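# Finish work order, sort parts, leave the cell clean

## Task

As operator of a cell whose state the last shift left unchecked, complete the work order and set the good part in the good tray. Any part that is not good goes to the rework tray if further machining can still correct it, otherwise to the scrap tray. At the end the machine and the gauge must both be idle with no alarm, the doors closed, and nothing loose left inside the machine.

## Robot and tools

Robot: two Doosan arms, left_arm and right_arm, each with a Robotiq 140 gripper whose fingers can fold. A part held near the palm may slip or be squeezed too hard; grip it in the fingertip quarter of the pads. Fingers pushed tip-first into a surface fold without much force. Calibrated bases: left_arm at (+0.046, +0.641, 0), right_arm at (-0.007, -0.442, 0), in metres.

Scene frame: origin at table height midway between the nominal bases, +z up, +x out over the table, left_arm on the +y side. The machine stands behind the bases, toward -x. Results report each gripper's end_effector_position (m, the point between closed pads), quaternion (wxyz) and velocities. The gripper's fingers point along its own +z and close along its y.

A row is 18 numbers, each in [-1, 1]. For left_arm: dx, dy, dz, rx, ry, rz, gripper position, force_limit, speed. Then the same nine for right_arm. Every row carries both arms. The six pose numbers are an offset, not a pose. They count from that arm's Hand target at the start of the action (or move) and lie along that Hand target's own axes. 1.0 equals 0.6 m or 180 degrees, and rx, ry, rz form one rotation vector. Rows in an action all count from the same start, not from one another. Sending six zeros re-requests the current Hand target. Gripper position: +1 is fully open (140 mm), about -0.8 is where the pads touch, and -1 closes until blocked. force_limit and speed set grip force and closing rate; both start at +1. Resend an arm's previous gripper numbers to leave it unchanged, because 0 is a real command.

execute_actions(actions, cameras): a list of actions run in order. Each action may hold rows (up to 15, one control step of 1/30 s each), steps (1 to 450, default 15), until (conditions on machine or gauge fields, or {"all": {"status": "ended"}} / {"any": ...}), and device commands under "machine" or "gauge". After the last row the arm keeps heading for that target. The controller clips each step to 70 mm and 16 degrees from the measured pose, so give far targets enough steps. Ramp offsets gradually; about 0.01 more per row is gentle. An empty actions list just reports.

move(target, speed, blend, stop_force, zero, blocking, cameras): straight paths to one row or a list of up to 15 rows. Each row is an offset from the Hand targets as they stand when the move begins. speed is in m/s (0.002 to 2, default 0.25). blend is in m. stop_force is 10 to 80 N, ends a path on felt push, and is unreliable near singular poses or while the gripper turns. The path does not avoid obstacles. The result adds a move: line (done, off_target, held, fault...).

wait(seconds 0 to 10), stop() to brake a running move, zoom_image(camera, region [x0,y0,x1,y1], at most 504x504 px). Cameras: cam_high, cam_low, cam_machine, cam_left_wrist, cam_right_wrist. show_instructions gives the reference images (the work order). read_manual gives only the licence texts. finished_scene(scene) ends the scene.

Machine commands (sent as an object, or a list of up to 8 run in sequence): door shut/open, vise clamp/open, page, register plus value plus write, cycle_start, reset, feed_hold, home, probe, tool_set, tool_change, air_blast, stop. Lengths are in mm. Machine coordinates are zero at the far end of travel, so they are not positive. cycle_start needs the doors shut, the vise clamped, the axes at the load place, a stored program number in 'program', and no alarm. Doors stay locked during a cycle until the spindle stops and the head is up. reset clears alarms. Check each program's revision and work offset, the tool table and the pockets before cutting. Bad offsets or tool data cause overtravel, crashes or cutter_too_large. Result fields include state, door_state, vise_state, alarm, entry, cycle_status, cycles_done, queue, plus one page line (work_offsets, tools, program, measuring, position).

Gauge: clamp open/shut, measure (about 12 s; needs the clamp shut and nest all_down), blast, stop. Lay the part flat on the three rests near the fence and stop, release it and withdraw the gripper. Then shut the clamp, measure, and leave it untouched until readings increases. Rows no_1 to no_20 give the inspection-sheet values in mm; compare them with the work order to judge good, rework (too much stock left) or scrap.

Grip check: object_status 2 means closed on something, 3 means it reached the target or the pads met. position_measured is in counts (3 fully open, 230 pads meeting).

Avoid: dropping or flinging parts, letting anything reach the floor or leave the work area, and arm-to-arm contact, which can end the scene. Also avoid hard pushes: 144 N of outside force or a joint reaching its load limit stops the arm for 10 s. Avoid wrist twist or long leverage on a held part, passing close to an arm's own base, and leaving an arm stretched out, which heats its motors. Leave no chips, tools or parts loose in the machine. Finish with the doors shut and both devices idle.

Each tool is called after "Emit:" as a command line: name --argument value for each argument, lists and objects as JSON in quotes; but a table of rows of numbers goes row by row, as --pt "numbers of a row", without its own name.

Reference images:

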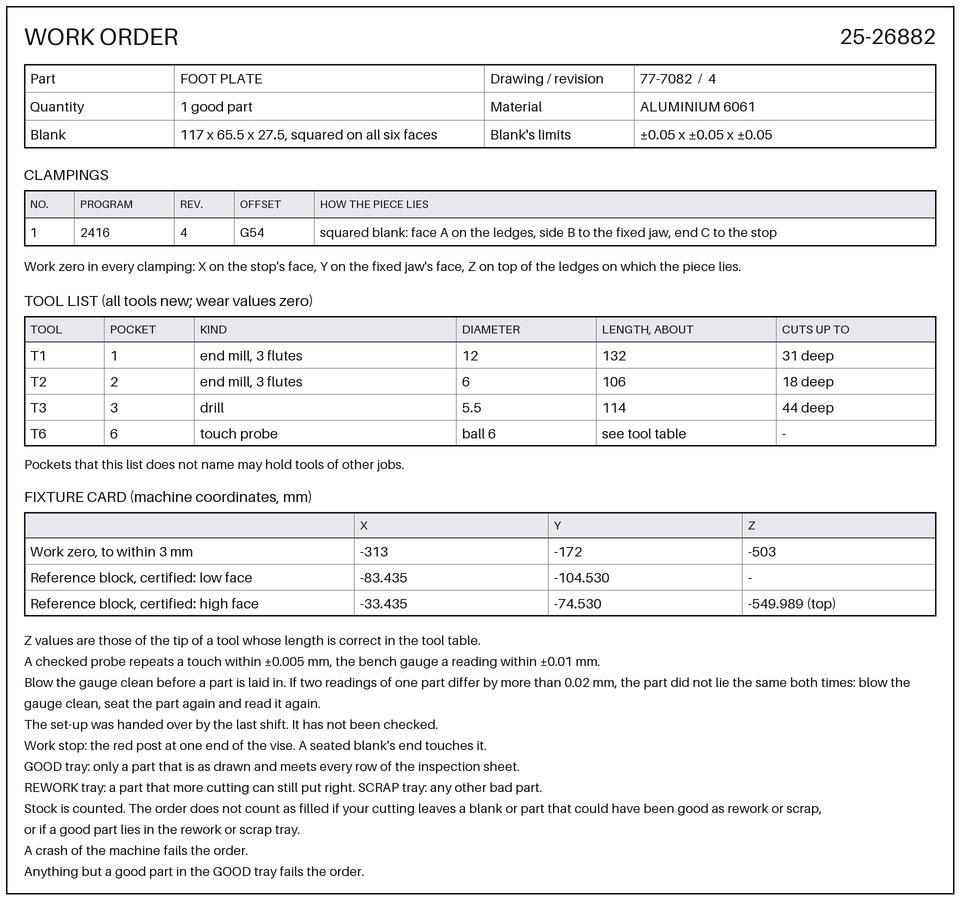

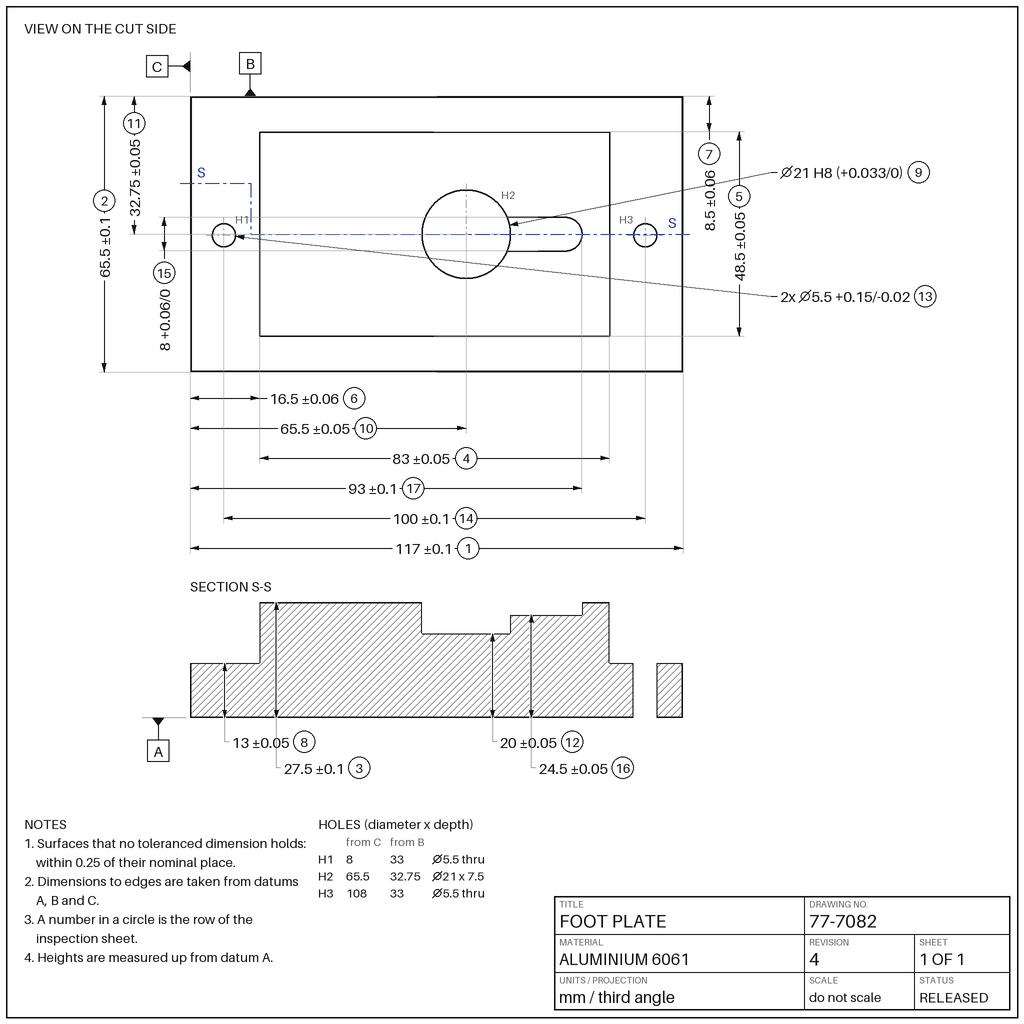

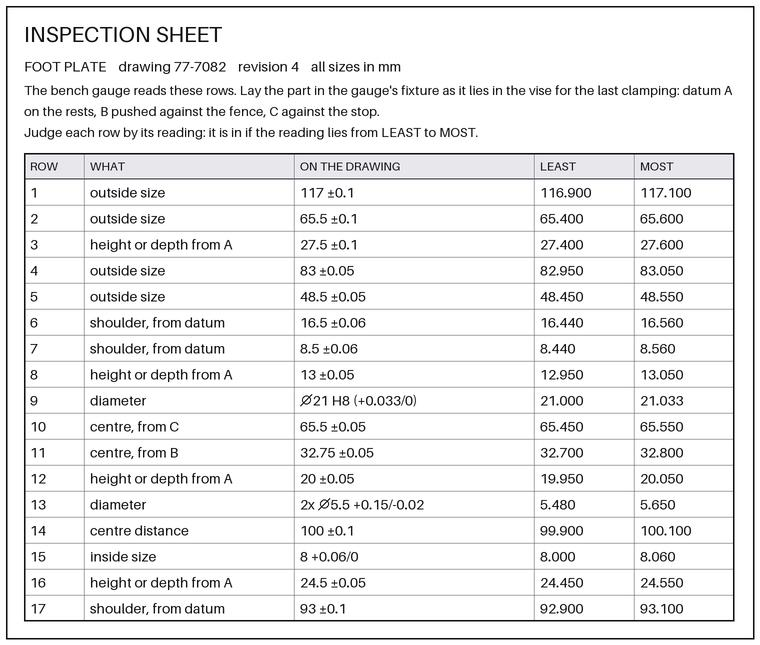

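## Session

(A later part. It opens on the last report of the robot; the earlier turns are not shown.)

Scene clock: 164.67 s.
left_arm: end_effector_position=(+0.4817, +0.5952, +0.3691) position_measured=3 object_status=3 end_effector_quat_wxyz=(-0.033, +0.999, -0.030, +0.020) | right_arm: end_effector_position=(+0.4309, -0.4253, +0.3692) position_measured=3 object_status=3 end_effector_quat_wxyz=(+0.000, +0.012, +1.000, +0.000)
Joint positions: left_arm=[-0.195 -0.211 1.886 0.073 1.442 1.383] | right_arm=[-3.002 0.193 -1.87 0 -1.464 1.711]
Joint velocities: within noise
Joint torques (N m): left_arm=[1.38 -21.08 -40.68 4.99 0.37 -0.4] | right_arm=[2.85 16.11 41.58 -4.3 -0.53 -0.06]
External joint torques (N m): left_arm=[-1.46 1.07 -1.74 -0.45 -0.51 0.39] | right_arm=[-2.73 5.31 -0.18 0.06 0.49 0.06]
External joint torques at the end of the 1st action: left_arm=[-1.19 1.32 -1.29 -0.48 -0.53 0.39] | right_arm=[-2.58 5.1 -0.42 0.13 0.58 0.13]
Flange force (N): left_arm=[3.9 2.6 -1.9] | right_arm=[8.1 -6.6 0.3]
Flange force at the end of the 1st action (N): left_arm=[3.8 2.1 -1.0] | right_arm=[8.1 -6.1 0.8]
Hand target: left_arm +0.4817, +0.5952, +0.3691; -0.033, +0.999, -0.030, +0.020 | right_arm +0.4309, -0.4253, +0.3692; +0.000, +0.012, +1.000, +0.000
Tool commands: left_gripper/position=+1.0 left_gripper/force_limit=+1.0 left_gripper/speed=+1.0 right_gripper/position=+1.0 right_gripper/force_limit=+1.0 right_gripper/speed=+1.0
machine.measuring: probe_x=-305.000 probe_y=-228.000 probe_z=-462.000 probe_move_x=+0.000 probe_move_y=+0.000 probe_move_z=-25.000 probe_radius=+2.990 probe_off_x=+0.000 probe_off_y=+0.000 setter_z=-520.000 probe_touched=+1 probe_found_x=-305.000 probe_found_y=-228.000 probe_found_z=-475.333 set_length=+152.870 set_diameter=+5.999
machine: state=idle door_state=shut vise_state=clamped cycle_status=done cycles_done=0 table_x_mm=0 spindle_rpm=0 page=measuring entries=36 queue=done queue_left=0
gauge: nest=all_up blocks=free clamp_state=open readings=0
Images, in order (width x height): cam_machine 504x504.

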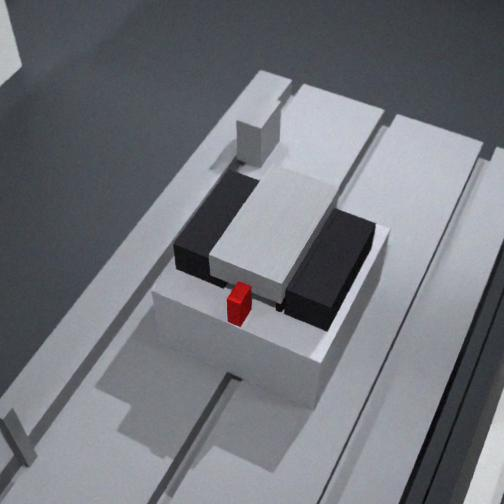

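Emit:
execute_actions --actions '[{"machine":[{"register":"probe_move_z","value":0,"write":true},{"register":"probe_x","value":-328,"write":true},{"register":"probe_z","value":-482,"write":true},{"register":"probe_move_x","value":20,"write":true,"probe":true}],"steps":450,"until":{"machine":{"queue":["!=","running"]}}},{"steps":2}]' --cameras '[]'

Emit:
execute_actions --actions '[{"machine":[{"register":"probe_x","value":-183,"write":true},{"register":"probe_move_x","value":-20,"write":true,"probe":true}],"steps":450,"until":{"machine":{"queue":["!=","running"]}}},{"steps":2}]' --cameras '[]'

Emit:
execute_actions --actions '[{"machine":[{"register":"probe_move_x","value":0,"write":true},{"register":"probe_x","value":-215,"write":true},{"register":"probe_y","value":-158,"write":true},{"register":"probe_move_y","value":-20,"write":true,"probe":true}],"steps":450,"until":{"machine":{"queue":["!=","running"]}}},{"steps":2}]' --cameras '[]'

Emit:
execute_actions --actions '[{"machine":[{"register":"probe_y","value":-250,"write":true},{"register":"probe_move_y","value":20,"write":true,"probe":true}],"steps":450,"until":{"machine":{"queue":["!=","running"]}}},{"steps":2}]' --cameras '["cam_machine"]'

Scene clock: 197.13 s.
left_arm: end_effector_position=(+0.4817, +0.5952, +0.3691) position_measured=3 object_status=3 end_effector_quat_wxyz=(-0.033, +0.999, -0.030, +0.020) | right_arm: end_effector_position=(+0.4309, -0.4253, +0.3692) position_measured=3 object_status=3 end_effector_quat_wxyz=(+0.000, +0.012, +1.000, +0.000)
Joint positions: left_arm=[-0.195 -0.211 1.886 0.073 1.442 1.383] | right_arm=[-3.002 0.193 -1.87 0 -1.464 1.711]
Joint velocities: within noise
Joint torques (N m): left_arm=[1.39 -21.44 -40.69 5.05 0.37 -0.36] | right_arm=[2.76 16.38 41.55 -4.34 -0.6 -0.11]
External joint torques (N m): left_arm=[-1.3 1.25 -1.41 -0.54 -0.49 0.36] | right_arm=[-2.63 4.87 -0.36 0.11 0.56 0.11]
External joint torques at the end of the 1st action: left_arm=[-1.03 1.08 -1.39 -0.52 -0.55 0.42] | right_arm=[-2.8 5.03 -0.34 0.02 0.58 0.05]
Flange force (N): left_arm=[3.8 2.4 -1.3] | right_arm=[7.6 -6.2 0.7]
Flange force at the end of the 1st action (N): left_arm=[3.6 1.6 -1.2] | right_arm=[7.8 -6.8 0.7]
Hand target: left_arm +0.4817, +0.5952, +0.3691; -0.033, +0.999, -0.030, +0.020 | right_arm +0.4309, -0.4253, +0.3692; +0.000, +0.012, +1.000, +0.000
Tool commands: left_gripper/position=+1.0 left_gripper/force_limit=+1.0 left_gripper/speed=+1.0 right_gripper/position=+1.0 right_gripper/force_limit=+1.0 right_gripper/speed=+1.0
machine.measuring: probe_x=-328.000 probe_y=-228.000 probe_z=-482.000 probe_move_x=+20.000 probe_move_y=+0.000 probe_move_z=+0.000 probe_radius=+2.990 probe_off_x=+0.000 probe_off_y=+0.000 setter_z=-520.000 probe_touched=+1 probe_found_x=-312.500 probe_found_y=-228.000 probe_found_z=-482.000 set_length=+152.870 set_diameter=+5.999
machine: state=idle door_state=shut vise_state=clamped cycle_status=done cycles_done=0 table_x_mm=0 spindle_rpm=0 page=measuring entries=41 queue=done queue_left=0
gauge: nest=all_up blocks=free clamp_state=open readings=0
No camera images: "cameras" was empty.

Scene clock: 205.10 s.
left_arm: end_effector_position=(+0.4817, +0.5952, +0.3691) position_measured=3 object_status=3 end_effector_quat_wxyz=(-0.033, +0.999, -0.030, +0.020) | right_arm: end_effector_position=(+0.4309, -0.4253, +0.3692) position_measured=3 object_status=3 end_effector_quat_wxyz=(+0.000, +0.012, +1.000, +0.000)
Joint positions: left_arm=[-0.195 -0.211 1.886 0.073 1.442 1.383] | right_arm=[-3.002 0.193 -1.87 0 -1.464 1.711]
Joint velocities: within noise
Joint torques (N m): left_arm=[1.3 -21.04 -40.66 5.01 0.42 -0.38] | right_arm=[2.97 15.87 41.57 -4.3 -0.64 -0.07]
External joint torques (N m): left_arm=[-1.35 0.81 -1.72 -0.48 -0.55 0.38] | right_arm=[-2.83 5.29 -0.49 0.09 0.6 0.07]
External joint torques at the end of the 1st action: left_arm=[-1.24 0.39 -1.51 -0.48 -0.55 0.42] | right_arm=[-2.6 5.31 -0.99 0.09 0.62 0.12]
Flange force (N): left_arm=[3.5 2.4 -1.8] | right_arm=[8.4 -6.8 1.0]
Flange force at the end of the 1st action (N): left_arm=[2.5 2.0 -1.5] | right_arm=[9.2 -6.2 1.8]
Hand target: left_arm +0.4817, +0.5952, +0.3691; -0.033, +0.999, -0.030, +0.020 | right_arm +0.4309, -0.4253, +0.3692; +0.000, +0.012, +1.000, +0.000
Tool commands: left_gripper/position=+1.0 left_gripper/force_limit=+1.0 left_gripper/speed=+1.0 right_gripper/position=+1.0 right_gripper/force_limit=+1.0 right_gripper/speed=+1.0
machine.measuring: probe_x=-183.000 probe_y=-228.000 probe_z=-482.000 probe_move_x=-20.000 probe_move_y=+0.000 probe_move_z=+0.000 probe_radius=+2.990 probe_off_x=+0.000 probe_off_y=+0.000 setter_z=-520.000 probe_touched=+1 probe_found_x=-195.450 probe_found_y=-228.000 probe_found_z=-482.000 set_length=+152.870 set_diameter=+5.999
machine: state=idle door_state=shut vise_state=clamped cycle_status=done cycles_done=0 table_x_mm=0 spindle_rpm=0 page=measuring entries=44 queue=done queue_left=0
gauge: nest=all_up blocks=free clamp_state=open readings=0
No camera images: "cameras" was empty.

Scene clock: 213.13 s.
left_arm: end_effector_position=(+0.4817, +0.5952, +0.3691) position_measured=3 object_status=3 end_effector_quat_wxyz=(-0.033, +0.999, -0.030, +0.020) | right_arm: end_effector_position=(+0.4309, -0.4253, +0.3692) position_measured=3 object_status=3 end_effector_quat_wxyz=(+0.000, +0.012, +1.000, +0.000)
Joint positions: left_arm=[-0.195 -0.211 1.886 0.073 1.442 1.383] | right_arm=[-3.002 0.193 -1.87 0 -1.464 1.711]
Joint velocities: within noise
Joint torques (N m): left_arm=[1.06 -20.88 -40.56 5.01 0.4 -0.41] | right_arm=[2.29 15.83 41.47 -4.33 -0.61 -0.07]
External joint torques (N m): left_arm=[-1.08 0.55 -1.74 -0.49 -0.52 0.41] | right_arm=[-2.21 5.81 -0.16 0.09 0.56 0.07]
External joint torques at the end of the 1st action: left_arm=[-0.91 0.6 -1.44 -0.47 -0.54 0.4] | right_arm=[-2.56 4.98 -0.5 0.12 0.58 0.05]
Flange force (N): left_arm=[3.2 1.6 -1.9] | right_arm=[9.1 -5.4 0.3]
Flange force at the end of the 1st action (N): left_arm=[2.9 1.3 -1.3] | right_arm=[8.0 -6.2 1.0]
Hand target: left_arm +0.4817, +0.5952, +0.3691; -0.033, +0.999, -0.030, +0.020 | right_arm +0.4309, -0.4253, +0.3692; +0.000, +0.012, +1.000, +0.000
Tool commands: left_gripper/position=+1.0 left_gripper/force_limit=+1.0 left_gripper/speed=+1.0 right_gripper/position=+1.0 right_gripper/force_limit=+1.0 right_gripper/speed=+1.0
machine.measuring: probe_x=-215.000 probe_y=-158.000 probe_z=-482.000 probe_move_x=+0.000 probe_move_y=-20.000 probe_move_z=+0.000 probe_radius=+2.990 probe_off_x=+0.000 probe_off_y=+0.000 setter_z=-520.000 probe_touched=+1 probe_found_x=-215.000 probe_found_y=-170.244 probe_found_z=-482.000 set_length=+152.870 set_diameter=+5.999
machine: state=idle door_state=shut vise_state=clamped cycle_status=done cycles_done=0 table_x_mm=0 spindle_rpm=0 page=measuring entries=49 queue=done queue_left=0
gauge: nest=all_up blocks=free clamp_state=open readings=0
No camera images: "cameras" was empty.

Scene clock: 221.50 s.
left_arm: end_effector_position=(+0.4817, +0.5952, +0.3691) position_measured=3 object_status=3 end_effector_quat_wxyz=(-0.033, +0.999, -0.030, +0.020) | right_arm: end_effector_position=(+0.4309, -0.4253, +0.3692) position_measured=3 object_status=3 end_effector_quat_wxyz=(+0.000, +0.012, +1.000, +0.000)
Joint positions: left_arm=[-0.195 -0.211 1.886 0.073 1.442 1.383] | right_arm=[-3.002 0.193 -1.87 0 -1.464 1.711]
Joint velocities: within noise
Joint torques (N m): left_arm=[1.01 -20.74 -40.76 5 0.39 -0.42] | right_arm=[2.65 16.32 41.6 -4.37 -0.54 -0.16]
External joint torques (N m): left_arm=[-0.96 0.45 -1.59 -0.47 -0.52 0.42] | right_arm=[-2.56 5.08 -0.45 0.15 0.49 0.16]
External joint torques at the end of the 1st action: left_arm=[-0.96 0.59 -1.53 -0.47 -0.47 0.42] | right_arm=[-2.56 5.46 -0.34 0.14 0.57 0.18]
Flange force (N): left_arm=[2.9 1.3 -1.7] | right_arm=[8.2 -6.0 0.7]
Flange force at the end of the 1st action (N): left_arm=[3.0 1.3 -1.6] | right_arm=[8.7 -6.0 0.6]
Hand target: left_arm +0.4817, +0.5952, +0.3691; -0.033, +0.999, -0.030, +0.020 | right_arm +0.4309, -0.4253, +0.3692; +0.000, +0.012, +1.000, +0.000
Tool commands: left_gripper/position=+1.0 left_gripper/force_limit=+1.0 left_gripper/speed=+1.0 right_gripper/position=+1.0 right_gripper/force_limit=+1.0 right_gripper/speed=+1.0
machine.measuring: probe_x=-215.000 probe_y=-250.000 probe_z=-482.000 probe_move_x=+0.000 probe_move_y=+20.000 probe_move_z=+0.000 probe_radius=+2.990 probe_off_x=+0.000 probe_off_y=+0.000 setter_z=-520.000 probe_touched=+1 probe_found_x=-215.000 probe_found_y=-235.740 probe_found_z=-482.000 set_length=+152.870 set_diameter=+5.999
machine: state=idle door_state=shut vise_state=clamped cycle_status=done cycles_done=0 table_x_mm=0 spindle_rpm=0 page=measuring entries=52 queue=done queue_left=0
gauge: nest=all_up blocks=free clamp_state=open readings=0
Images, in order (width x height): cam_machine 504x504.

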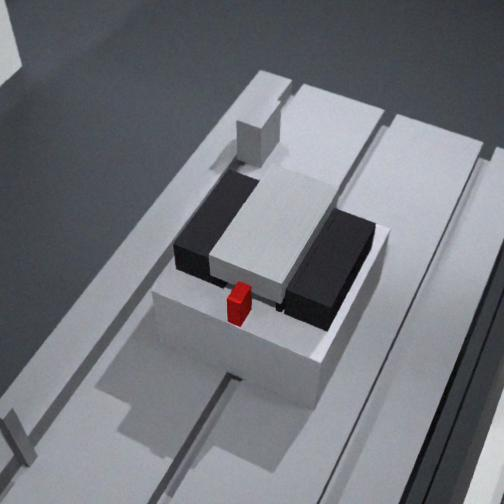

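Emit:
zoom_image --camera "cam_machine" --region '[165, 230, 335, 340]'

Emit:
zoom_image --camera "cam_high" --region '[150, 280, 400, 500]'

Scaled by 2.965.

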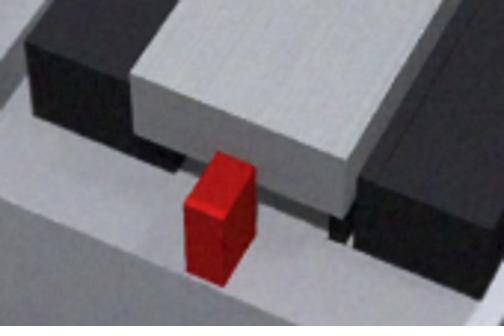

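This scene's latest camera images include none from cam_high. They are from: cam_machine. cam_high's image comes with the result of a call that names it in "cameras".

Emit:
execute_actions --actions '[{"machine":[{"register":"probe_move_y","value":0,"write":true},{"register":"probe_x","value":-191.2,"write":true},{"register":"probe_y","value":-174,"write":true},{"register":"probe_move_z","value":-24,"write":true,"probe":true}],"steps":450,"until":{"machine":{"queue":["!=","running"]}}},{"steps":2}]' --cameras '["cam_machine","cam_high"]'

Scene clock: 259.20 s.
left_arm: end_effector_position=(+0.4817, +0.5952, +0.3691) position_measured=3 object_status=3 end_effector_quat_wxyz=(-0.033, +0.999, -0.030, +0.020) | right_arm: end_effector_position=(+0.4309, -0.4253, +0.3692) position_measured=3 object_status=3 end_effector_quat_wxyz=(+0.000, +0.012, +1.000, +0.000)
Joint positions: left_arm=[-0.195 -0.211 1.886 0.073 1.442 1.383] | right_arm=[-3.002 0.193 -1.87 0 -1.464 1.711]
Joint velocities: within noise
Joint torques (N m): left_arm=[1.26 -21.02 -40.84 5.02 0.36 -0.38] | right_arm=[2.88 16.19 41.82 -4.25 -0.59 -0.11]
External joint torques (N m): left_arm=[-1.25 0.55 -1.51 -0.49 -0.48 0.38] | right_arm=[-2.78 5.09 -0.54 0.01 0.55 0.11]
External joint torques at the end of the 1st action: left_arm=[-1.07 1.1 -1.43 -0.5 -0.55 0.35] | right_arm=[-2.49 5.4 -0.21 0.04 0.5 0.14]
Flange force (N): left_arm=[2.8 2.1 -1.6] | right_arm=[8.2 -6.6 1.0]
Flange force at the end of the 1st action (N): left_arm=[3.7 1.8 -1.2] | right_arm=[8.4 -5.9 0.3]
Hand target: left_arm +0.4817, +0.5952, +0.3691; -0.033, +0.999, -0.030, +0.020 | right_arm +0.4309, -0.4253, +0.3692; +0.000, +0.012, +1.000, +0.000
Tool commands: left_gripper/position=+1.0 left_gripper/force_limit=+1.0 left_gripper/speed=+1.0 right_gripper/position=+1.0 right_gripper/force_limit=+1.0 right_gripper/speed=+1.0
machine.measuring: probe_x=-191.200 probe_y=-174.000 probe_z=-482.000 probe_move_x=+0.000 probe_move_y=+0.000 probe_move_z=-24.000 probe_radius=+2.990 probe_off_x=+0.000 probe_off_y=+0.000 setter_z=-520.000 probe_touched=+0 probe_found_x=+0.000 probe_found_y=+0.000 probe_found_z=+0.000 set_length=+152.870 set_diameter=+5.999
machine: state=alarm door_state=shut vise_state=clamped cycle_status=moving cycles_done=0 table_x_mm=27 spindle_rpm=0 page=measuring entries=57 alarm=probe_no_touch queue=dropped queue_left=0
gauge: nest=all_up blocks=free clamp_state=open readings=0
Images, in order (width x height): cam_high 504x504, cam_machine 504x504.

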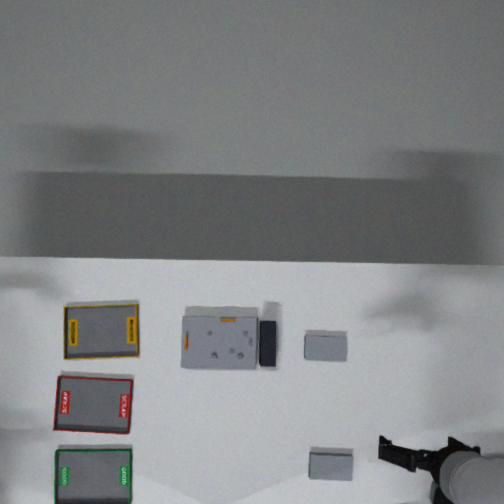

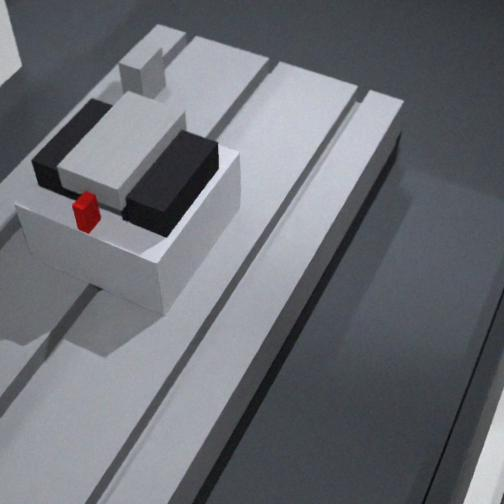

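Emit:
execute_actions --actions '[{"machine":[{"reset":true},{"home":true},{"register":"tool_call","value":1,"write":true},{"tool_change":true},{"tool_set":true}],"steps":450,"until":{"machine":{"queue":["!=","running"]}}},{"steps":450,"until":{"machine":{"queue":["!=","running"]}}}]' --cameras '["cam_machine"]'

Emit:
execute_actions --actions '[{"machine":[{"register":"tool_call","value":2,"write":true},{"tool_change":true},{"tool_set":true}],"steps":450,"until":{"machine":{"queue":["!=","running"]}}},{"steps":450,"until":{"machine":{"queue":["!=","running"]}}}]' --cameras '["cam_machine"]'

Emit:
execute_actions --actions '[{"machine":[{"register":"tool_call","value":3,"write":true},{"tool_change":true},{"tool_set":true}],"steps":450,"until":{"machine":{"queue":["!=","running"]}}},{"steps":450,"until":{"machine":{"queue":["!=","running"]}}}]' --cameras '["cam_machine"]'

Scene clock: 299.47 s.
left_arm: end_effector_position=(+0.4817, +0.5952, +0.3691) position_measured=3 object_status=3 end_effector_quat_wxyz=(-0.033, +0.999, -0.030, +0.020) | right_arm: end_effector_position=(+0.4309, -0.4253, +0.3692) position_measured=3 object_status=3 end_effector_quat_wxyz=(+0.000, +0.012, +1.000, +0.000)
Joint positions: left_arm=[-0.195 -0.211 1.886 0.073 1.442 1.383] | right_arm=[-3.002 0.193 -1.87 0 -1.464 1.711]
Joint velocities: within noise
Joint torques (N m): left_arm=[1.71 -20.83 -40.68 5.01 0.37 -0.43] | right_arm=[2.14 16.06 41.55 -4.31 -0.65 -0.06]
External joint torques (N m): left_arm=[-1.7 -0.02 -1.97 -0.45 -0.5 0.43] | right_arm=[-2.04 5.16 -0.55 0.11 0.6 0.06]
External joint torques at the end of the 1st action: left_arm=[-1.66 1.2 -1.47 -0.51 -0.5 0.37] | right_arm=[-2.61 5.63 -0.51 0.13 0.55 0.18]
Flange force (N): left_arm=[2.3 2.9 -2.6] | right_arm=[8.5 -5.1 1.1]
Flange force at the end of the 1st action (N): left_arm=[3.6 3.2 -1.5] | right_arm=[9.1 -6.1 0.8]
Hand target: left_arm +0.4817, +0.5952, +0.3691; -0.033, +0.999, -0.030, +0.020 | right_arm +0.4309, -0.4253, +0.3692; +0.000, +0.012, +1.000, +0.000
Tool commands: left_gripper/position=+1.0 left_gripper/force_limit=+1.0 left_gripper/speed=+1.0 right_gripper/position=+1.0 right_gripper/force_limit=+1.0 right_gripper/speed=+1.0
machine.measuring: probe_x=-191.200 probe_y=-174.000 probe_z=-482.000 probe_move_x=+0.000 probe_move_y=+0.000 probe_move_z=-24.000 probe_radius=+2.990 probe_off_x=+0.000 probe_off_y=+0.000 setter_z=-520.000 probe_touched=+0 probe_found_x=+0.000 probe_found_y=+0.000 probe_found_z=+0.000 set_length=+131.511 set_diameter=+12.000
machine: state=idle door_state=shut vise_state=clamped cycle_status=done cycles_done=0 table_x_mm=0 spindle_rpm=0 page=measuring entries=62 queue=done queue_left=0
gauge: nest=all_up blocks=free clamp_state=open readings=0
Images, in order (width x height): cam_machine 504x504.

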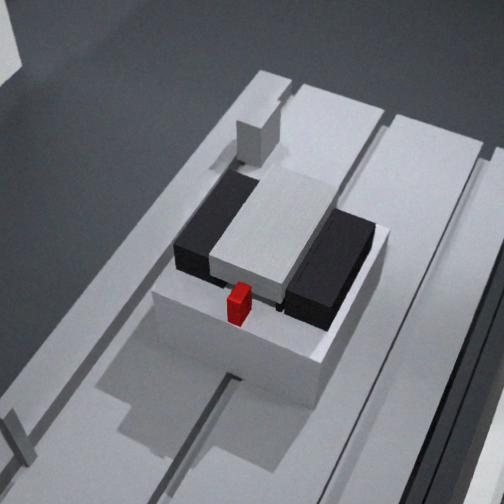

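Scene clock: 325.27 s.
left_arm: end_effector_position=(+0.4817, +0.5952, +0.3691) position_measured=3 object_status=3 end_effector_quat_wxyz=(-0.033, +0.999, -0.030, +0.020) | right_arm: end_effector_position=(+0.4309, -0.4253, +0.3692) position_measured=3 object_status=3 end_effector_quat_wxyz=(+0.000, +0.012, +1.000, +0.000)
Joint positions: left_arm=[-0.195 -0.211 1.886 0.073 1.442 1.383] | right_arm=[-3.002 0.193 -1.87 0 -1.464 1.711]
Joint velocities: within noise
Joint torques (N m): left_arm=[1.3 -21.08 -40.93 5.01 0.41 -0.39] | right_arm=[2.27 16.13 41.73 -4.25 -0.7 -0.05]
External joint torques (N m): left_arm=[-1.27 0.49 -1.55 -0.46 -0.54 0.38] | right_arm=[-2.21 5.46 -0.53 0.02 0.65 0.05]
External joint torques at the end of the 1st action: left_arm=[-1.05 0.71 -1.46 -0.53 -0.53 0.42] | right_arm=[-2.24 5.28 -0.74 0.05 0.55 0.07]
Flange force (N): left_arm=[2.7 2.1 -1.6] | right_arm=[8.9 -5.5 1.1]
Flange force at the end of the 1st action (N): left_arm=[3.1 1.6 -1.4] | right_arm=[9.0 -5.5 1.3]
Hand target: left_arm +0.4817, +0.5952, +0.3691; -0.033, +0.999, -0.030, +0.020 | right_arm +0.4309, -0.4253, +0.3692; +0.000, +0.012, +1.000, +0.000
Tool commands: left_gripper/position=+1.0 left_gripper/force_limit=+1.0 left_gripper/speed=+1.0 right_gripper/position=+1.0 right_gripper/force_limit=+1.0 right_gripper/speed=+1.0
machine.measuring: probe_x=-191.200 probe_y=-174.000 probe_z=-482.000 probe_move_x=+0.000 probe_move_y=+0.000 probe_move_z=-24.000 probe_radius=+2.990 probe_off_x=+0.000 probe_off_y=+0.000 setter_z=-520.000 probe_touched=+0 probe_found_x=+0.000 probe_found_y=+0.000 probe_found_z=+0.000 set_length=+105.503 set_diameter=+5.989
machine: state=idle door_state=shut vise_state=clamped cycle_status=done cycles_done=0 table_x_mm=0 spindle_rpm=0 page=measuring entries=65 queue=done queue_left=0
gauge: nest=all_up blocks=free clamp_state=open readings=0
Images, in order (width x height): cam_machine 504x504.

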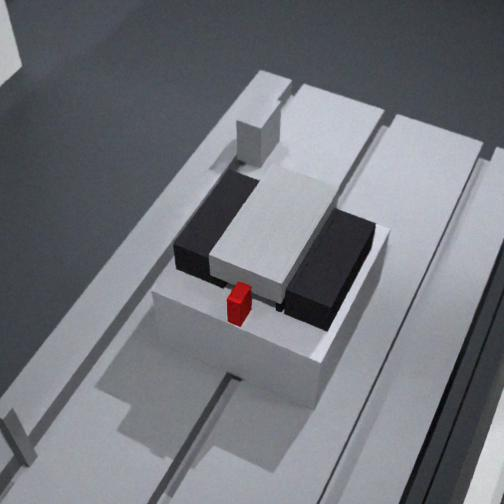

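Scene clock: 350.87 s.
left_arm: end_effector_position=(+0.4817, +0.5952, +0.3691) position_measured=3 object_status=3 end_effector_quat_wxyz=(-0.033, +0.999, -0.030, +0.020) | right_arm: end_effector_position=(+0.4309, -0.4253, +0.3692) position_measured=3 object_status=3 end_effector_quat_wxyz=(+0.000, +0.012, +1.000, +0.000)
Joint positions: left_arm=[-0.195 -0.211 1.886 0.073 1.442 1.383] | right_arm=[-3.002 0.193 -1.87 0 -1.464 1.711]
Joint velocities: within noise
Joint torques (N m): left_arm=[1.18 -20.89 -40.78 4.91 0.43 -0.4] | right_arm=[2.94 16.19 41.53 -4.22 -0.62 -0.16]
External joint torques (N m): left_arm=[-1.12 0.33 -1.47 -0.39 -0.55 0.4] | right_arm=[-2.85 5.05 -0.47 0.01 0.57 0.16]
External joint torques at the end of the 1st action: left_arm=[-1.08 0.32 -1.42 -0.51 -0.49 0.37] | right_arm=[-2.16 4.75 -0.42 0.07 0.53 0.16]
Flange force (N): left_arm=[2.4 1.7 -1.5] | right_arm=[8.0 -6.6 0.9]
Flange force at the end of the 1st action (N): left_arm=[2.3 1.7 -1.5] | right_arm=[7.7 -5.0 0.8]
Hand target: left_arm +0.4817, +0.5952, +0.3691; -0.033, +0.999, -0.030, +0.020 | right_arm +0.4309, -0.4253, +0.3692; +0.000, +0.012, +1.000, +0.000
Tool commands: left_gripper/position=+1.0 left_gripper/force_limit=+1.0 left_gripper/speed=+1.0 right_gripper/position=+1.0 right_gripper/force_limit=+1.0 right_gripper/speed=+1.0
machine.measuring: probe_x=-191.200 probe_y=-174.000 probe_z=-482.000 probe_move_x=+0.000 probe_move_y=+0.000 probe_move_z=-24.000 probe_radius=+2.990 probe_off_x=+0.000 probe_off_y=+0.000 setter_z=-520.000 probe_touched=+0 probe_found_x=+0.000 probe_found_y=+0.000 probe_found_z=+0.000 set_length=+113.644 set_diameter=+5.500
machine: state=idle door_state=shut vise_state=clamped cycle_status=done cycles_done=0 table_x_mm=0 spindle_rpm=0 page=measuring entries=68 queue=done queue_left=0
gauge: nest=all_up blocks=free clamp_state=open readings=0
Images, in order (width x height): cam_machine 504x504.

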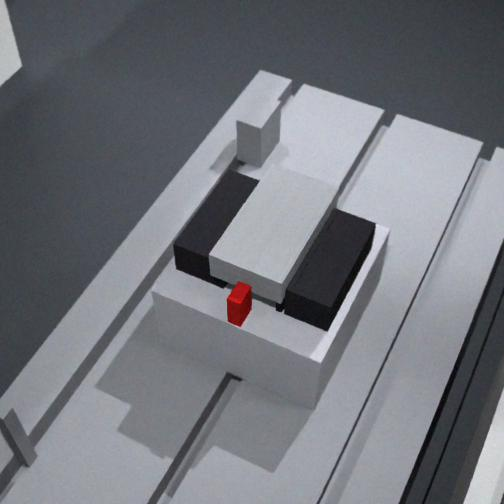

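Emit:
execute_actions --actions '[{"machine":{"cycle_start":true,"page":"program"},"steps":450,"until":{"machine":{"state":["!=","running"],"queue":["!=","running"]}}}]' --cameras '["cam_machine"]'

Scene clock: 374.30 s.
left_arm: end_effector_position=(+0.4817, +0.5952, +0.3691) position_measured=3 object_status=3 end_effector_quat_wxyz=(-0.033, +0.999, -0.030, +0.020) | right_arm: end_effector_position=(+0.4309, -0.4253, +0.3692) position_measured=3 object_status=3 end_effector_quat_wxyz=(+0.000, +0.012, +1.000, +0.000)
Joint positions: left_arm=[-0.195 -0.211 1.886 0.073 1.442 1.383] | right_arm=[-3.002 0.193 -1.87 0 -1.464 1.711]
Joint velocities: within noise
Joint torques (N m): left_arm=[1.11 -21.13 -40.82 5 0.35 -0.38] | right_arm=[2.73 16.09 41.9 -4.36 -0.54 -0.13]
External joint torques (N m): left_arm=[-1.12 1.23 -1.42 -0.47 -0.48 0.38] | right_arm=[-2.63 5.37 -0.65 0.13 0.49 0.13]
Flange force (N): left_arm=[3.8 1.9 -1.3] | right_arm=[8.9 -6.3 1.0]
Hand target: left_arm +0.4817, +0.5952, +0.3691; -0.033, +0.999, -0.030, +0.020 | right_arm +0.4309, -0.4253, +0.3692; +0.000, +0.012, +1.000, +0.000
Tool commands: left_gripper/position=+1.0 left_gripper/force_limit=+1.0 left_gripper/speed=+1.0 right_gripper/position=+1.0 right_gripper/force_limit=+1.0 right_gripper/speed=+1.0
machine.program: program=+2416 tool_call=+3 tool_in_spindle=+1 program_revision=+4 program_offset=+54 load_peak=+9 stored1_number=+2416 stored1_revision=+4 stored2_number=+5068 stored2_revision=+2 stored3_number=+6344 stored3_revision=+3 stored4_number=+0 stored4_revision=+0 cycles=+0
machine: state=running door_state=shut vise_state=clamped cycle_status=moving cycles_done=0 table_x_mm=138 spindle_rpm=7958 page=program entries=69 queue=running queue_left=0
gauge: nest=all_up blocks=free clamp_state=open readings=0
Images, in order (width x height): cam_machine 504x504.

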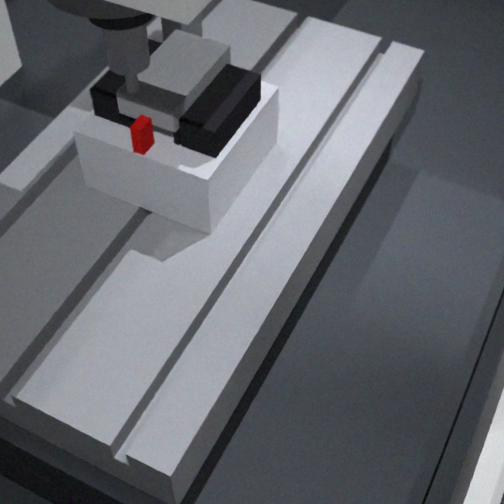

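Emit:
execute_actions --actions '[{"steps":450,"until":{"machine":{"state":["!=","running"]}}},{"steps":450,"until":{"machine":{"state":["!=","running"]}}},{"steps":450,"until":{"machine":{"state":["!=","running"]}}},{"steps":450,"until":{"machine":{"state":["!=","running"]}}}]' --cameras '["cam_machine"]'

Scene clock: 439.17 s.
left_arm: end_effector_position=(+0.4817, +0.5952, +0.3691) position_measured=3 object_status=3 end_effector_quat_wxyz=(-0.033, +0.999, -0.030, +0.020) | right_arm: end_effector_position=(+0.4309, -0.4253, +0.3692) position_measured=3 object_status=3 end_effector_quat_wxyz=(+0.000, +0.012, +1.000, +0.000)
Joint positions: left_arm=[-0.195 -0.211 1.886 0.073 1.442 1.383] | right_arm=[-3.002 0.193 -1.87 0 -1.464 1.711]
Joint velocities: within noise
Joint torques (N m): left_arm=[0.95 -21.07 -40.67 5.02 0.4 -0.39] | right_arm=[2.74 16.66 41.52 -4.28 -0.68 -0.19]
External joint torques (N m): left_arm=[-0.93 0.56 -1.66 -0.5 -0.52 0.39] | right_arm=[-2.66 4.74 -0.3 0.06 0.64 0.19]
External joint torques at the end of the 1st action: left_arm=[-0.93 0.75 -1.56 -0.48 -0.49 0.34] | right_arm=[-2.16 5.36 -0.37 0.07 0.59 0.11]
External joint torques at the end of the 2nd action: left_arm=[-0.85 0.86 -1.63 -0.51 -0.51 0.37] | right_arm=[-2.11 4.75 -0.37 0.03 0.5 0.18]
External joint torques at the end of the 3rd action: left_arm=[-0.88 1.13 -1.58 -0.48 -0.51 0.41] | right_arm=[-2.42 5.34 -0.41 0.08 0.59 0.11]
Flange force (N): left_arm=[3.1 1.3 -1.7] | right_arm=[7.3 -6.1 0.8]
Flange force at the end of the 1st action (N): left_arm=[3.3 1.5 -1.6] | right_arm=[8.6 -5.2 0.7]
Flange force at the end of the 2nd action (N): left_arm=[3.6 1.2 -1.6] | right_arm=[7.7 -4.9 0.7]
Flange force at the end of the 3rd action (N): left_arm=[4.0 1.3 -1.5] | right_arm=[8.6 -5.8 0.8]
Hand target: left_arm +0.4817, +0.5952, +0.3691; -0.033, +0.999, -0.030, +0.020 | right_arm +0.4309, -0.4253, +0.3692; +0.000, +0.012, +1.000, +0.000
Tool commands: left_gripper/position=+1.0 left_gripper/force_limit=+1.0 left_gripper/speed=+1.0 right_gripper/position=+1.0 right_gripper/force_limit=+1.0 right_gripper/speed=+1.0
machine.program: program=+2416 tool_call=+3 tool_in_spindle=+1 program_revision=+4 program_offset=+54 load_peak=+10 stored1_number=+2416 stored1_revision=+4 stored2_number=+5068 stored2_revision=+2 stored3_number=+6344 stored3_revision=+3 stored4_number=+0 stored4_revision=+0 cycles=+0
machine: state=running door_state=shut vise_state=clamped cycle_status=moving cycles_done=0 table_x_mm=114 spindle_rpm=7958 page=program entries=69 queue=running queue_left=0
gauge: nest=all_up blocks=free clamp_state=open readings=0
Images, in order (width x height): cam_machine 504x504.

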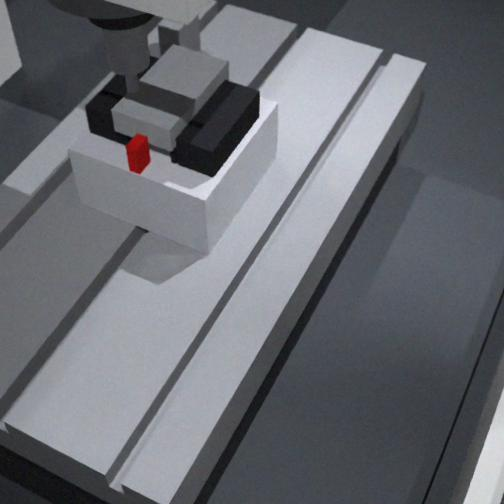

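Emit:
execute_actions --actions '[{"steps":450,"until":{"machine":{"state":["!=","running"]}}},{"steps":450,"until":{"machine":{"state":["!=","running"]}}},{"steps":450,"until":{"machine":{"state":["!=","running"]}}},{"steps":450,"until":{"machine":{"state":["!=","running"]}}},{"steps":450,"until":{"machine":{"state":["!=","running"]}}},{"steps":450,"until":{"machine":{"state":["!=","running"]}}},{"steps":450,"until":{"machine":{"state":["!=","running"]}}},{"steps":450,"until":{"machine":{"state":["!=","running"]}}}]' --cameras '["cam_machine"]'

Scene clock: 538.93 s.
left_arm: end_effector_position=(+0.4817, +0.5952, +0.3691) position_measured=3 object_status=3 end_effector_quat_wxyz=(-0.033, +0.999, -0.030, +0.020) | right_arm: end_effector_position=(+0.4309, -0.4253, +0.3692) position_measured=3 object_status=3 end_effector_quat_wxyz=(+0.000, +0.012, +1.000, +0.000)
Joint positions: left_arm=[-0.195 -0.211 1.886 0.073 1.442 1.383] | right_arm=[-3.002 0.193 -1.87 0 -1.464 1.711]
Joint velocities: within noise
Joint torques (N m): left_arm=[1.23 -20.78 -40.73 5.01 0.34 -0.41] | right_arm=[2.71 15.59 41.7 -4.3 -0.58 -0.11]
External joint torques (N m): left_arm=[-1.15 0.4 -1.66 -0.46 -0.46 0.41] | right_arm=[-2.6 5.68 -0.57 0.08 0.53 0.1]
External joint torques at the end of the 4th action: left_arm=[-1.25 1.06 -1.52 -0.51 -0.51 0.4] | right_arm=[-2.52 4.7 -0.89 0.1 0.6 0.14]
External joint torques at the end of the 5th action: left_arm=[-1.19 1.33 -1.32 -0.5 -0.56 0.39] | right_arm=[-2.15 5.18 -0.72 -0.01 0.56 0.07]
External joint torques at the end of the 6th action: left_arm=[-1.31 1.25 -1.48 -0.46 -0.53 0.38] | right_arm=[-2.12 5.07 -0.23 0.04 0.44 0.17]
External joint torques at the end of the 7th action: left_arm=[-1.27 0.26 -1.71 -0.45 -0.49 0.43] | right_arm=[-2.66 5.49 -0.47 -0.05 0.5 0.06]
Flange force (N): left_arm=[2.8 1.8 -1.9] | right_arm=[9.3 -6.3 0.9]
Flange force at the end of the 4th action (N): left_arm=[3.6 2.1 -1.5] | right_arm=[8.1 -5.9 1.7]
Flange force at the end of the 5th action (N): left_arm=[3.9 2.1 -1.0] | right_arm=[8.8 -5.3 1.3]
Flange force at the end of the 6th action (N): left_arm=[3.9 2.4 -1.3] | right_arm=[8.0 -4.9 0.3]
Flange force at the end of the 7th action (N): left_arm=[2.6 2.0 -2.0] | right_arm=[8.8 -6.5 0.7]
Hand target: left_arm +0.4817, +0.5952, +0.3691; -0.033, +0.999, -0.030, +0.020 | right_arm +0.4309, -0.4253, +0.3692; +0.000, +0.012, +1.000, +0.000
Tool commands: left_gripper/position=+1.0 left_gripper/force_limit=+1.0 left_gripper/speed=+1.0 right_gripper/position=+1.0 right_gripper/force_limit=+1.0 right_gripper/speed=+1.0
machine.program: program=+2416 tool_call=+3 tool_in_spindle=+3 program_revision=+4 program_offset=+54 load_peak=+10 stored1_number=+2416 stored1_revision=+4 stored2_number=+5068 stored2_revision=+2 stored3_number=+6344 stored3_revision=+3 stored4_number=+0 stored4_revision=+0 cycles=+1
machine: state=done door_state=shut vise_state=clamped cycle_status=done cycles_done=1 table_x_mm=0 spindle_rpm=0 page=program entries=69 queue=done queue_left=0
gauge: nest=all_up blocks=free clamp_state=open readings=0
Images, in order (width x height): cam_machine 504x504.

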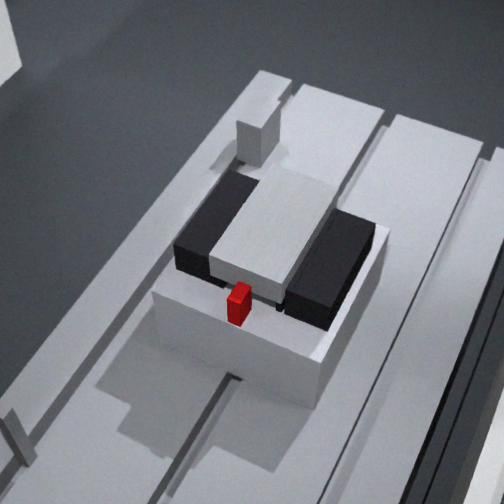

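Emit:
execute_actions --actions '[{"machine":{"door":"open"},"steps":120,"until":{"machine":{"door_state":"open"}}}]' --cameras '["cam_machine","cam_low","cam_high"]'

Scene clock: 543.73 s.
left_arm: end_effector_position=(+0.4817, +0.5952, +0.3691) position_measured=3 object_status=3 end_effector_quat_wxyz=(-0.033, +0.999, -0.030, +0.020) | right_arm: end_effector_position=(+0.4309, -0.4253, +0.3692) position_measured=3 object_status=3 end_effector_quat_wxyz=(+0.000, +0.012, +1.000, +0.000)
Joint positions: left_arm=[-0.195 -0.211 1.886 0.073 1.442 1.383] | right_arm=[-3.002 0.193 -1.87 0 -1.464 1.711]
Joint velocities: within noise
Joint torques (N m): left_arm=[1.33 -21.14 -40.75 5.04 0.35 -0.41] | right_arm=[2.68 16.84 41.87 -4.24 -0.67 -0.14]
External joint torques (N m): left_arm=[-1.26 0.64 -1.56 -0.5 -0.47 0.41] | right_arm=[-2.61 4.47 -0.67 0 0.63 0.14]
Flange force (N): left_arm=[3.0 2.1 -1.7] | right_arm=[7.4 -6.1 1.5]
Hand target: left_arm +0.4817, +0.5952, +0.3691; -0.033, +0.999, -0.030, +0.020 | right_arm +0.4309, -0.4253, +0.3692; +0.000, +0.012, +1.000, +0.000
Tool commands: left_gripper/position=+1.0 left_gripper/force_limit=+1.0 left_gripper/speed=+1.0 right_gripper/position=+1.0 right_gripper/force_limit=+1.0 right_gripper/speed=+1.0
machine.program: program=+2416 tool_call=+3 tool_in_spindle=+3 program_revision=+4 program_offset=+54 load_peak=+10 stored1_number=+2416 stored1_revision=+4 stored2_number=+5068 stored2_revision=+2 stored3_number=+6344 stored3_revision=+3 stored4_number=+0 stored4_revision=+0 cycles=+1
machine: state=done door_state=open vise_state=clamped cycle_status=done cycles_done=1 table_x_mm=0 spindle_rpm=0 page=program entries=69 queue=running queue_left=0
gauge: nest=all_up blocks=free clamp_state=open readings=0
Images, in order (width x height): cam_high 504x504, cam_low 504x504, cam_machine 504x504.

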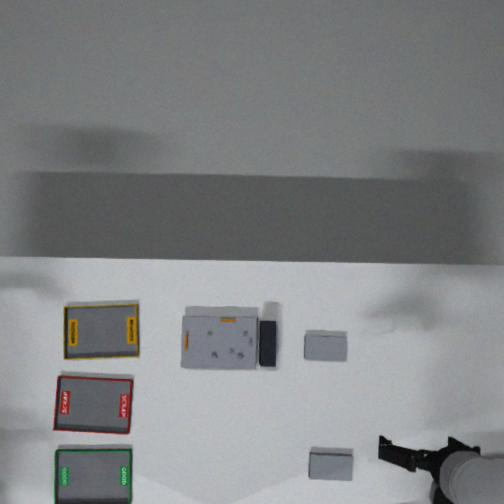

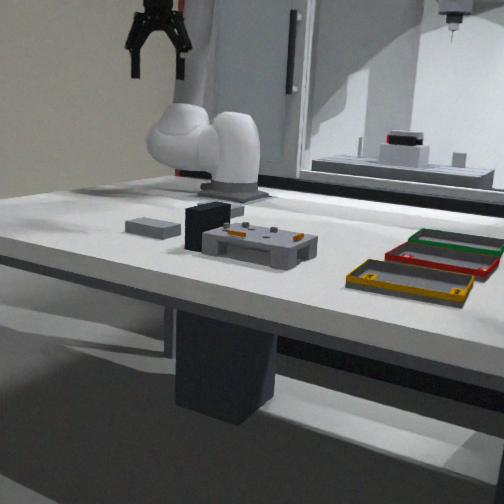

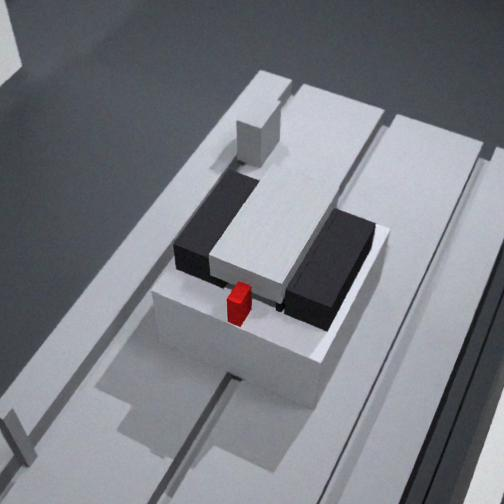

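Emit:
zoom_image --camera "cam_machine" --region '[150, 140, 400, 350]'

Emit:
zoom_image --camera "cam_low" --region '[300, 60, 504, 220]'

Scaled by 2.016.

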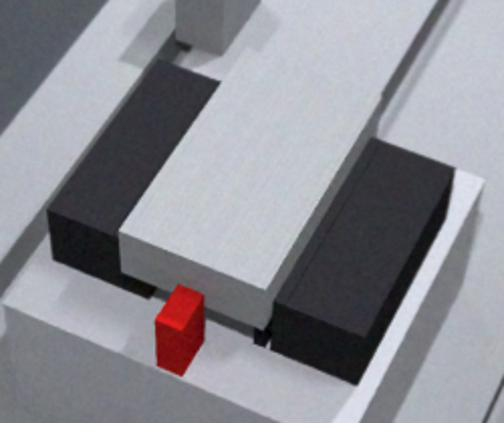

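Scaled by 2.471.

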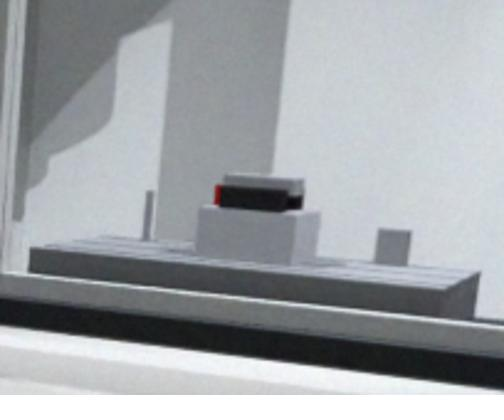

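Emit:
move --pt "0 0 0 0 0 0 1 1 1 0.229 0.503 -0.217 0 0 -0.25 1 1 1" --pt "0 0 0 0 0 0 1 1 1 0.702 0.775 -0.217 0 0 -0.5 1 1 1" --blend 0.05 --speed 0.35

Scene clock: 615.73 s.
left_arm: end_effector_position=(+0.4817, +0.5952, +0.3691) position_measured=3 object_status=3 end_effector_quat_wxyz=(-0.033, +0.999, -0.030, +0.020) | right_arm: end_effector_position=(+0.0209, +0.0496, +0.4992) position_measured=3 object_status=3 end_effector_quat_wxyz=(+0.000, +0.699, -0.716, +0.000)
Joint positions: left_arm=[-0.195 -0.211 1.886 0.073 1.442 1.383] | right_arm=[-1.534 0.104 -1.563 -0.001 -1.683 1.608]
Joint velocities: within noise
Joint torques (N m): left_arm=[1.22 -21.18 -40.72 4.99 0.38 -0.37] | right_arm=[3.35 25.71 41.68 -4.29 -0.61 -0.07]
External joint torques (N m): left_arm=[-1.42 1.36 -1.67 -0.46 -0.52 0.37] | right_arm=[-3.42 4.61 -0.7 0.07 0.55 0.07]
Flange force (N): left_arm=[4.3 2.7 -1.7] | right_arm=[8.0 -6.6 3.2]
Hand target: left_arm +0.4817, +0.5952, +0.3691; -0.033, +0.999, -0.030, +0.020 | right_arm +0.0209, +0.0496, +0.4992; +0.000, +0.699, -0.716, +0.000
Off the commanded pose: left_arm 0.000 m, 0 deg | right_arm 0.000 m, 0 deg.
machine.program: program=+2416 tool_call=+3 tool_in_spindle=+3 program_revision=+4 program_offset=+54 load_peak=+10 stored1_number=+2416 stored1_revision=+4 stored2_number=+5068 stored2_revision=+2 stored3_number=+6344 stored3_revision=+3 stored4_number=+0 stored4_revision=+0 cycles=+1
machine: state=done door_state=open vise_state=clamped cycle_status=done cycles_done=1 table_x_mm=0 spindle_rpm=0 page=program entries=69 queue=done queue_left=0
gauge: nest=all_up blocks=free clamp_state=open readings=0
move: done

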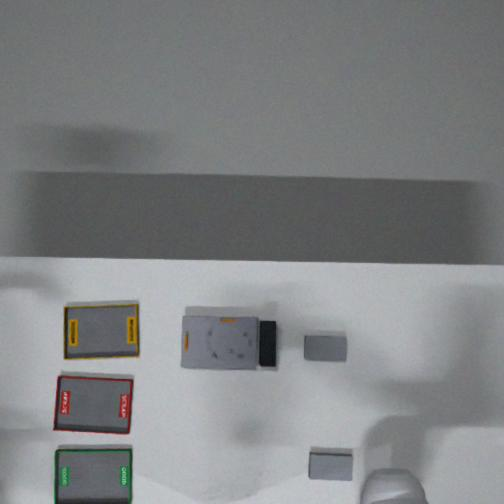

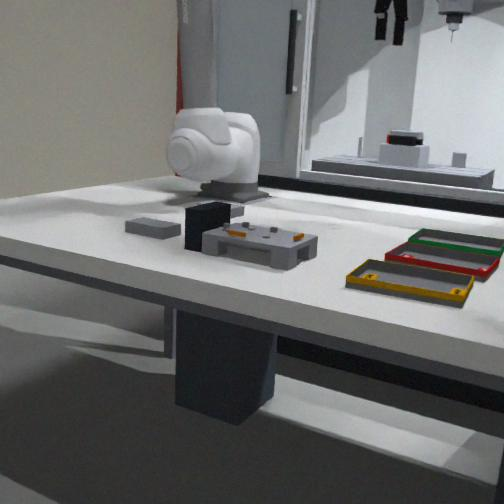

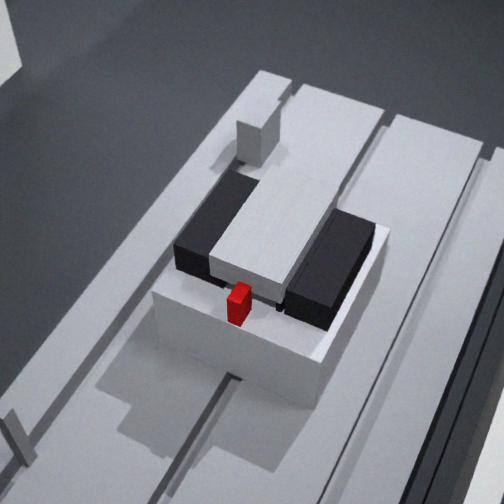

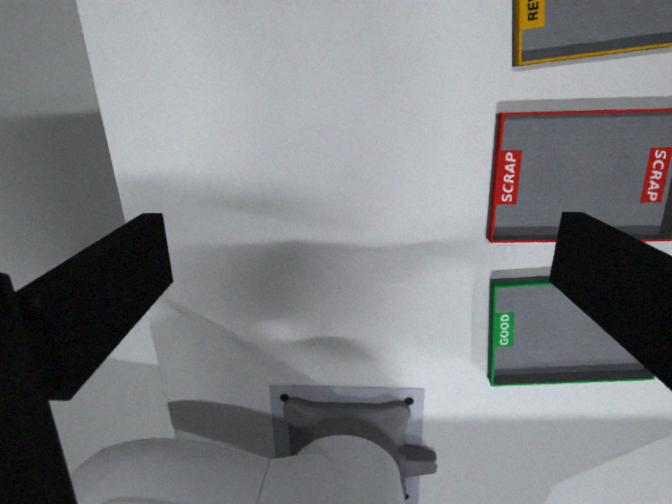

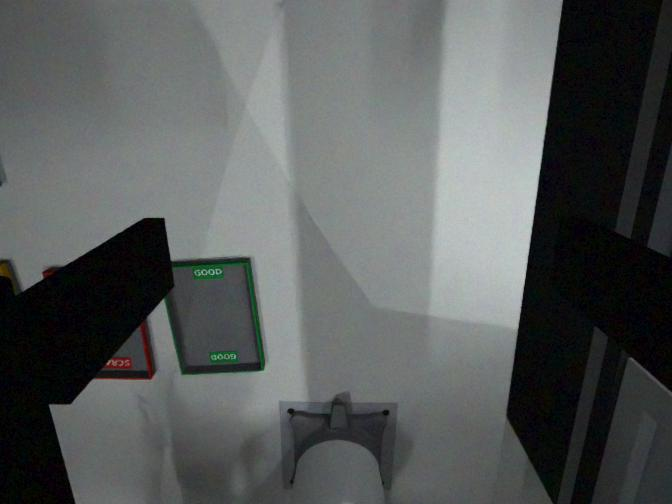

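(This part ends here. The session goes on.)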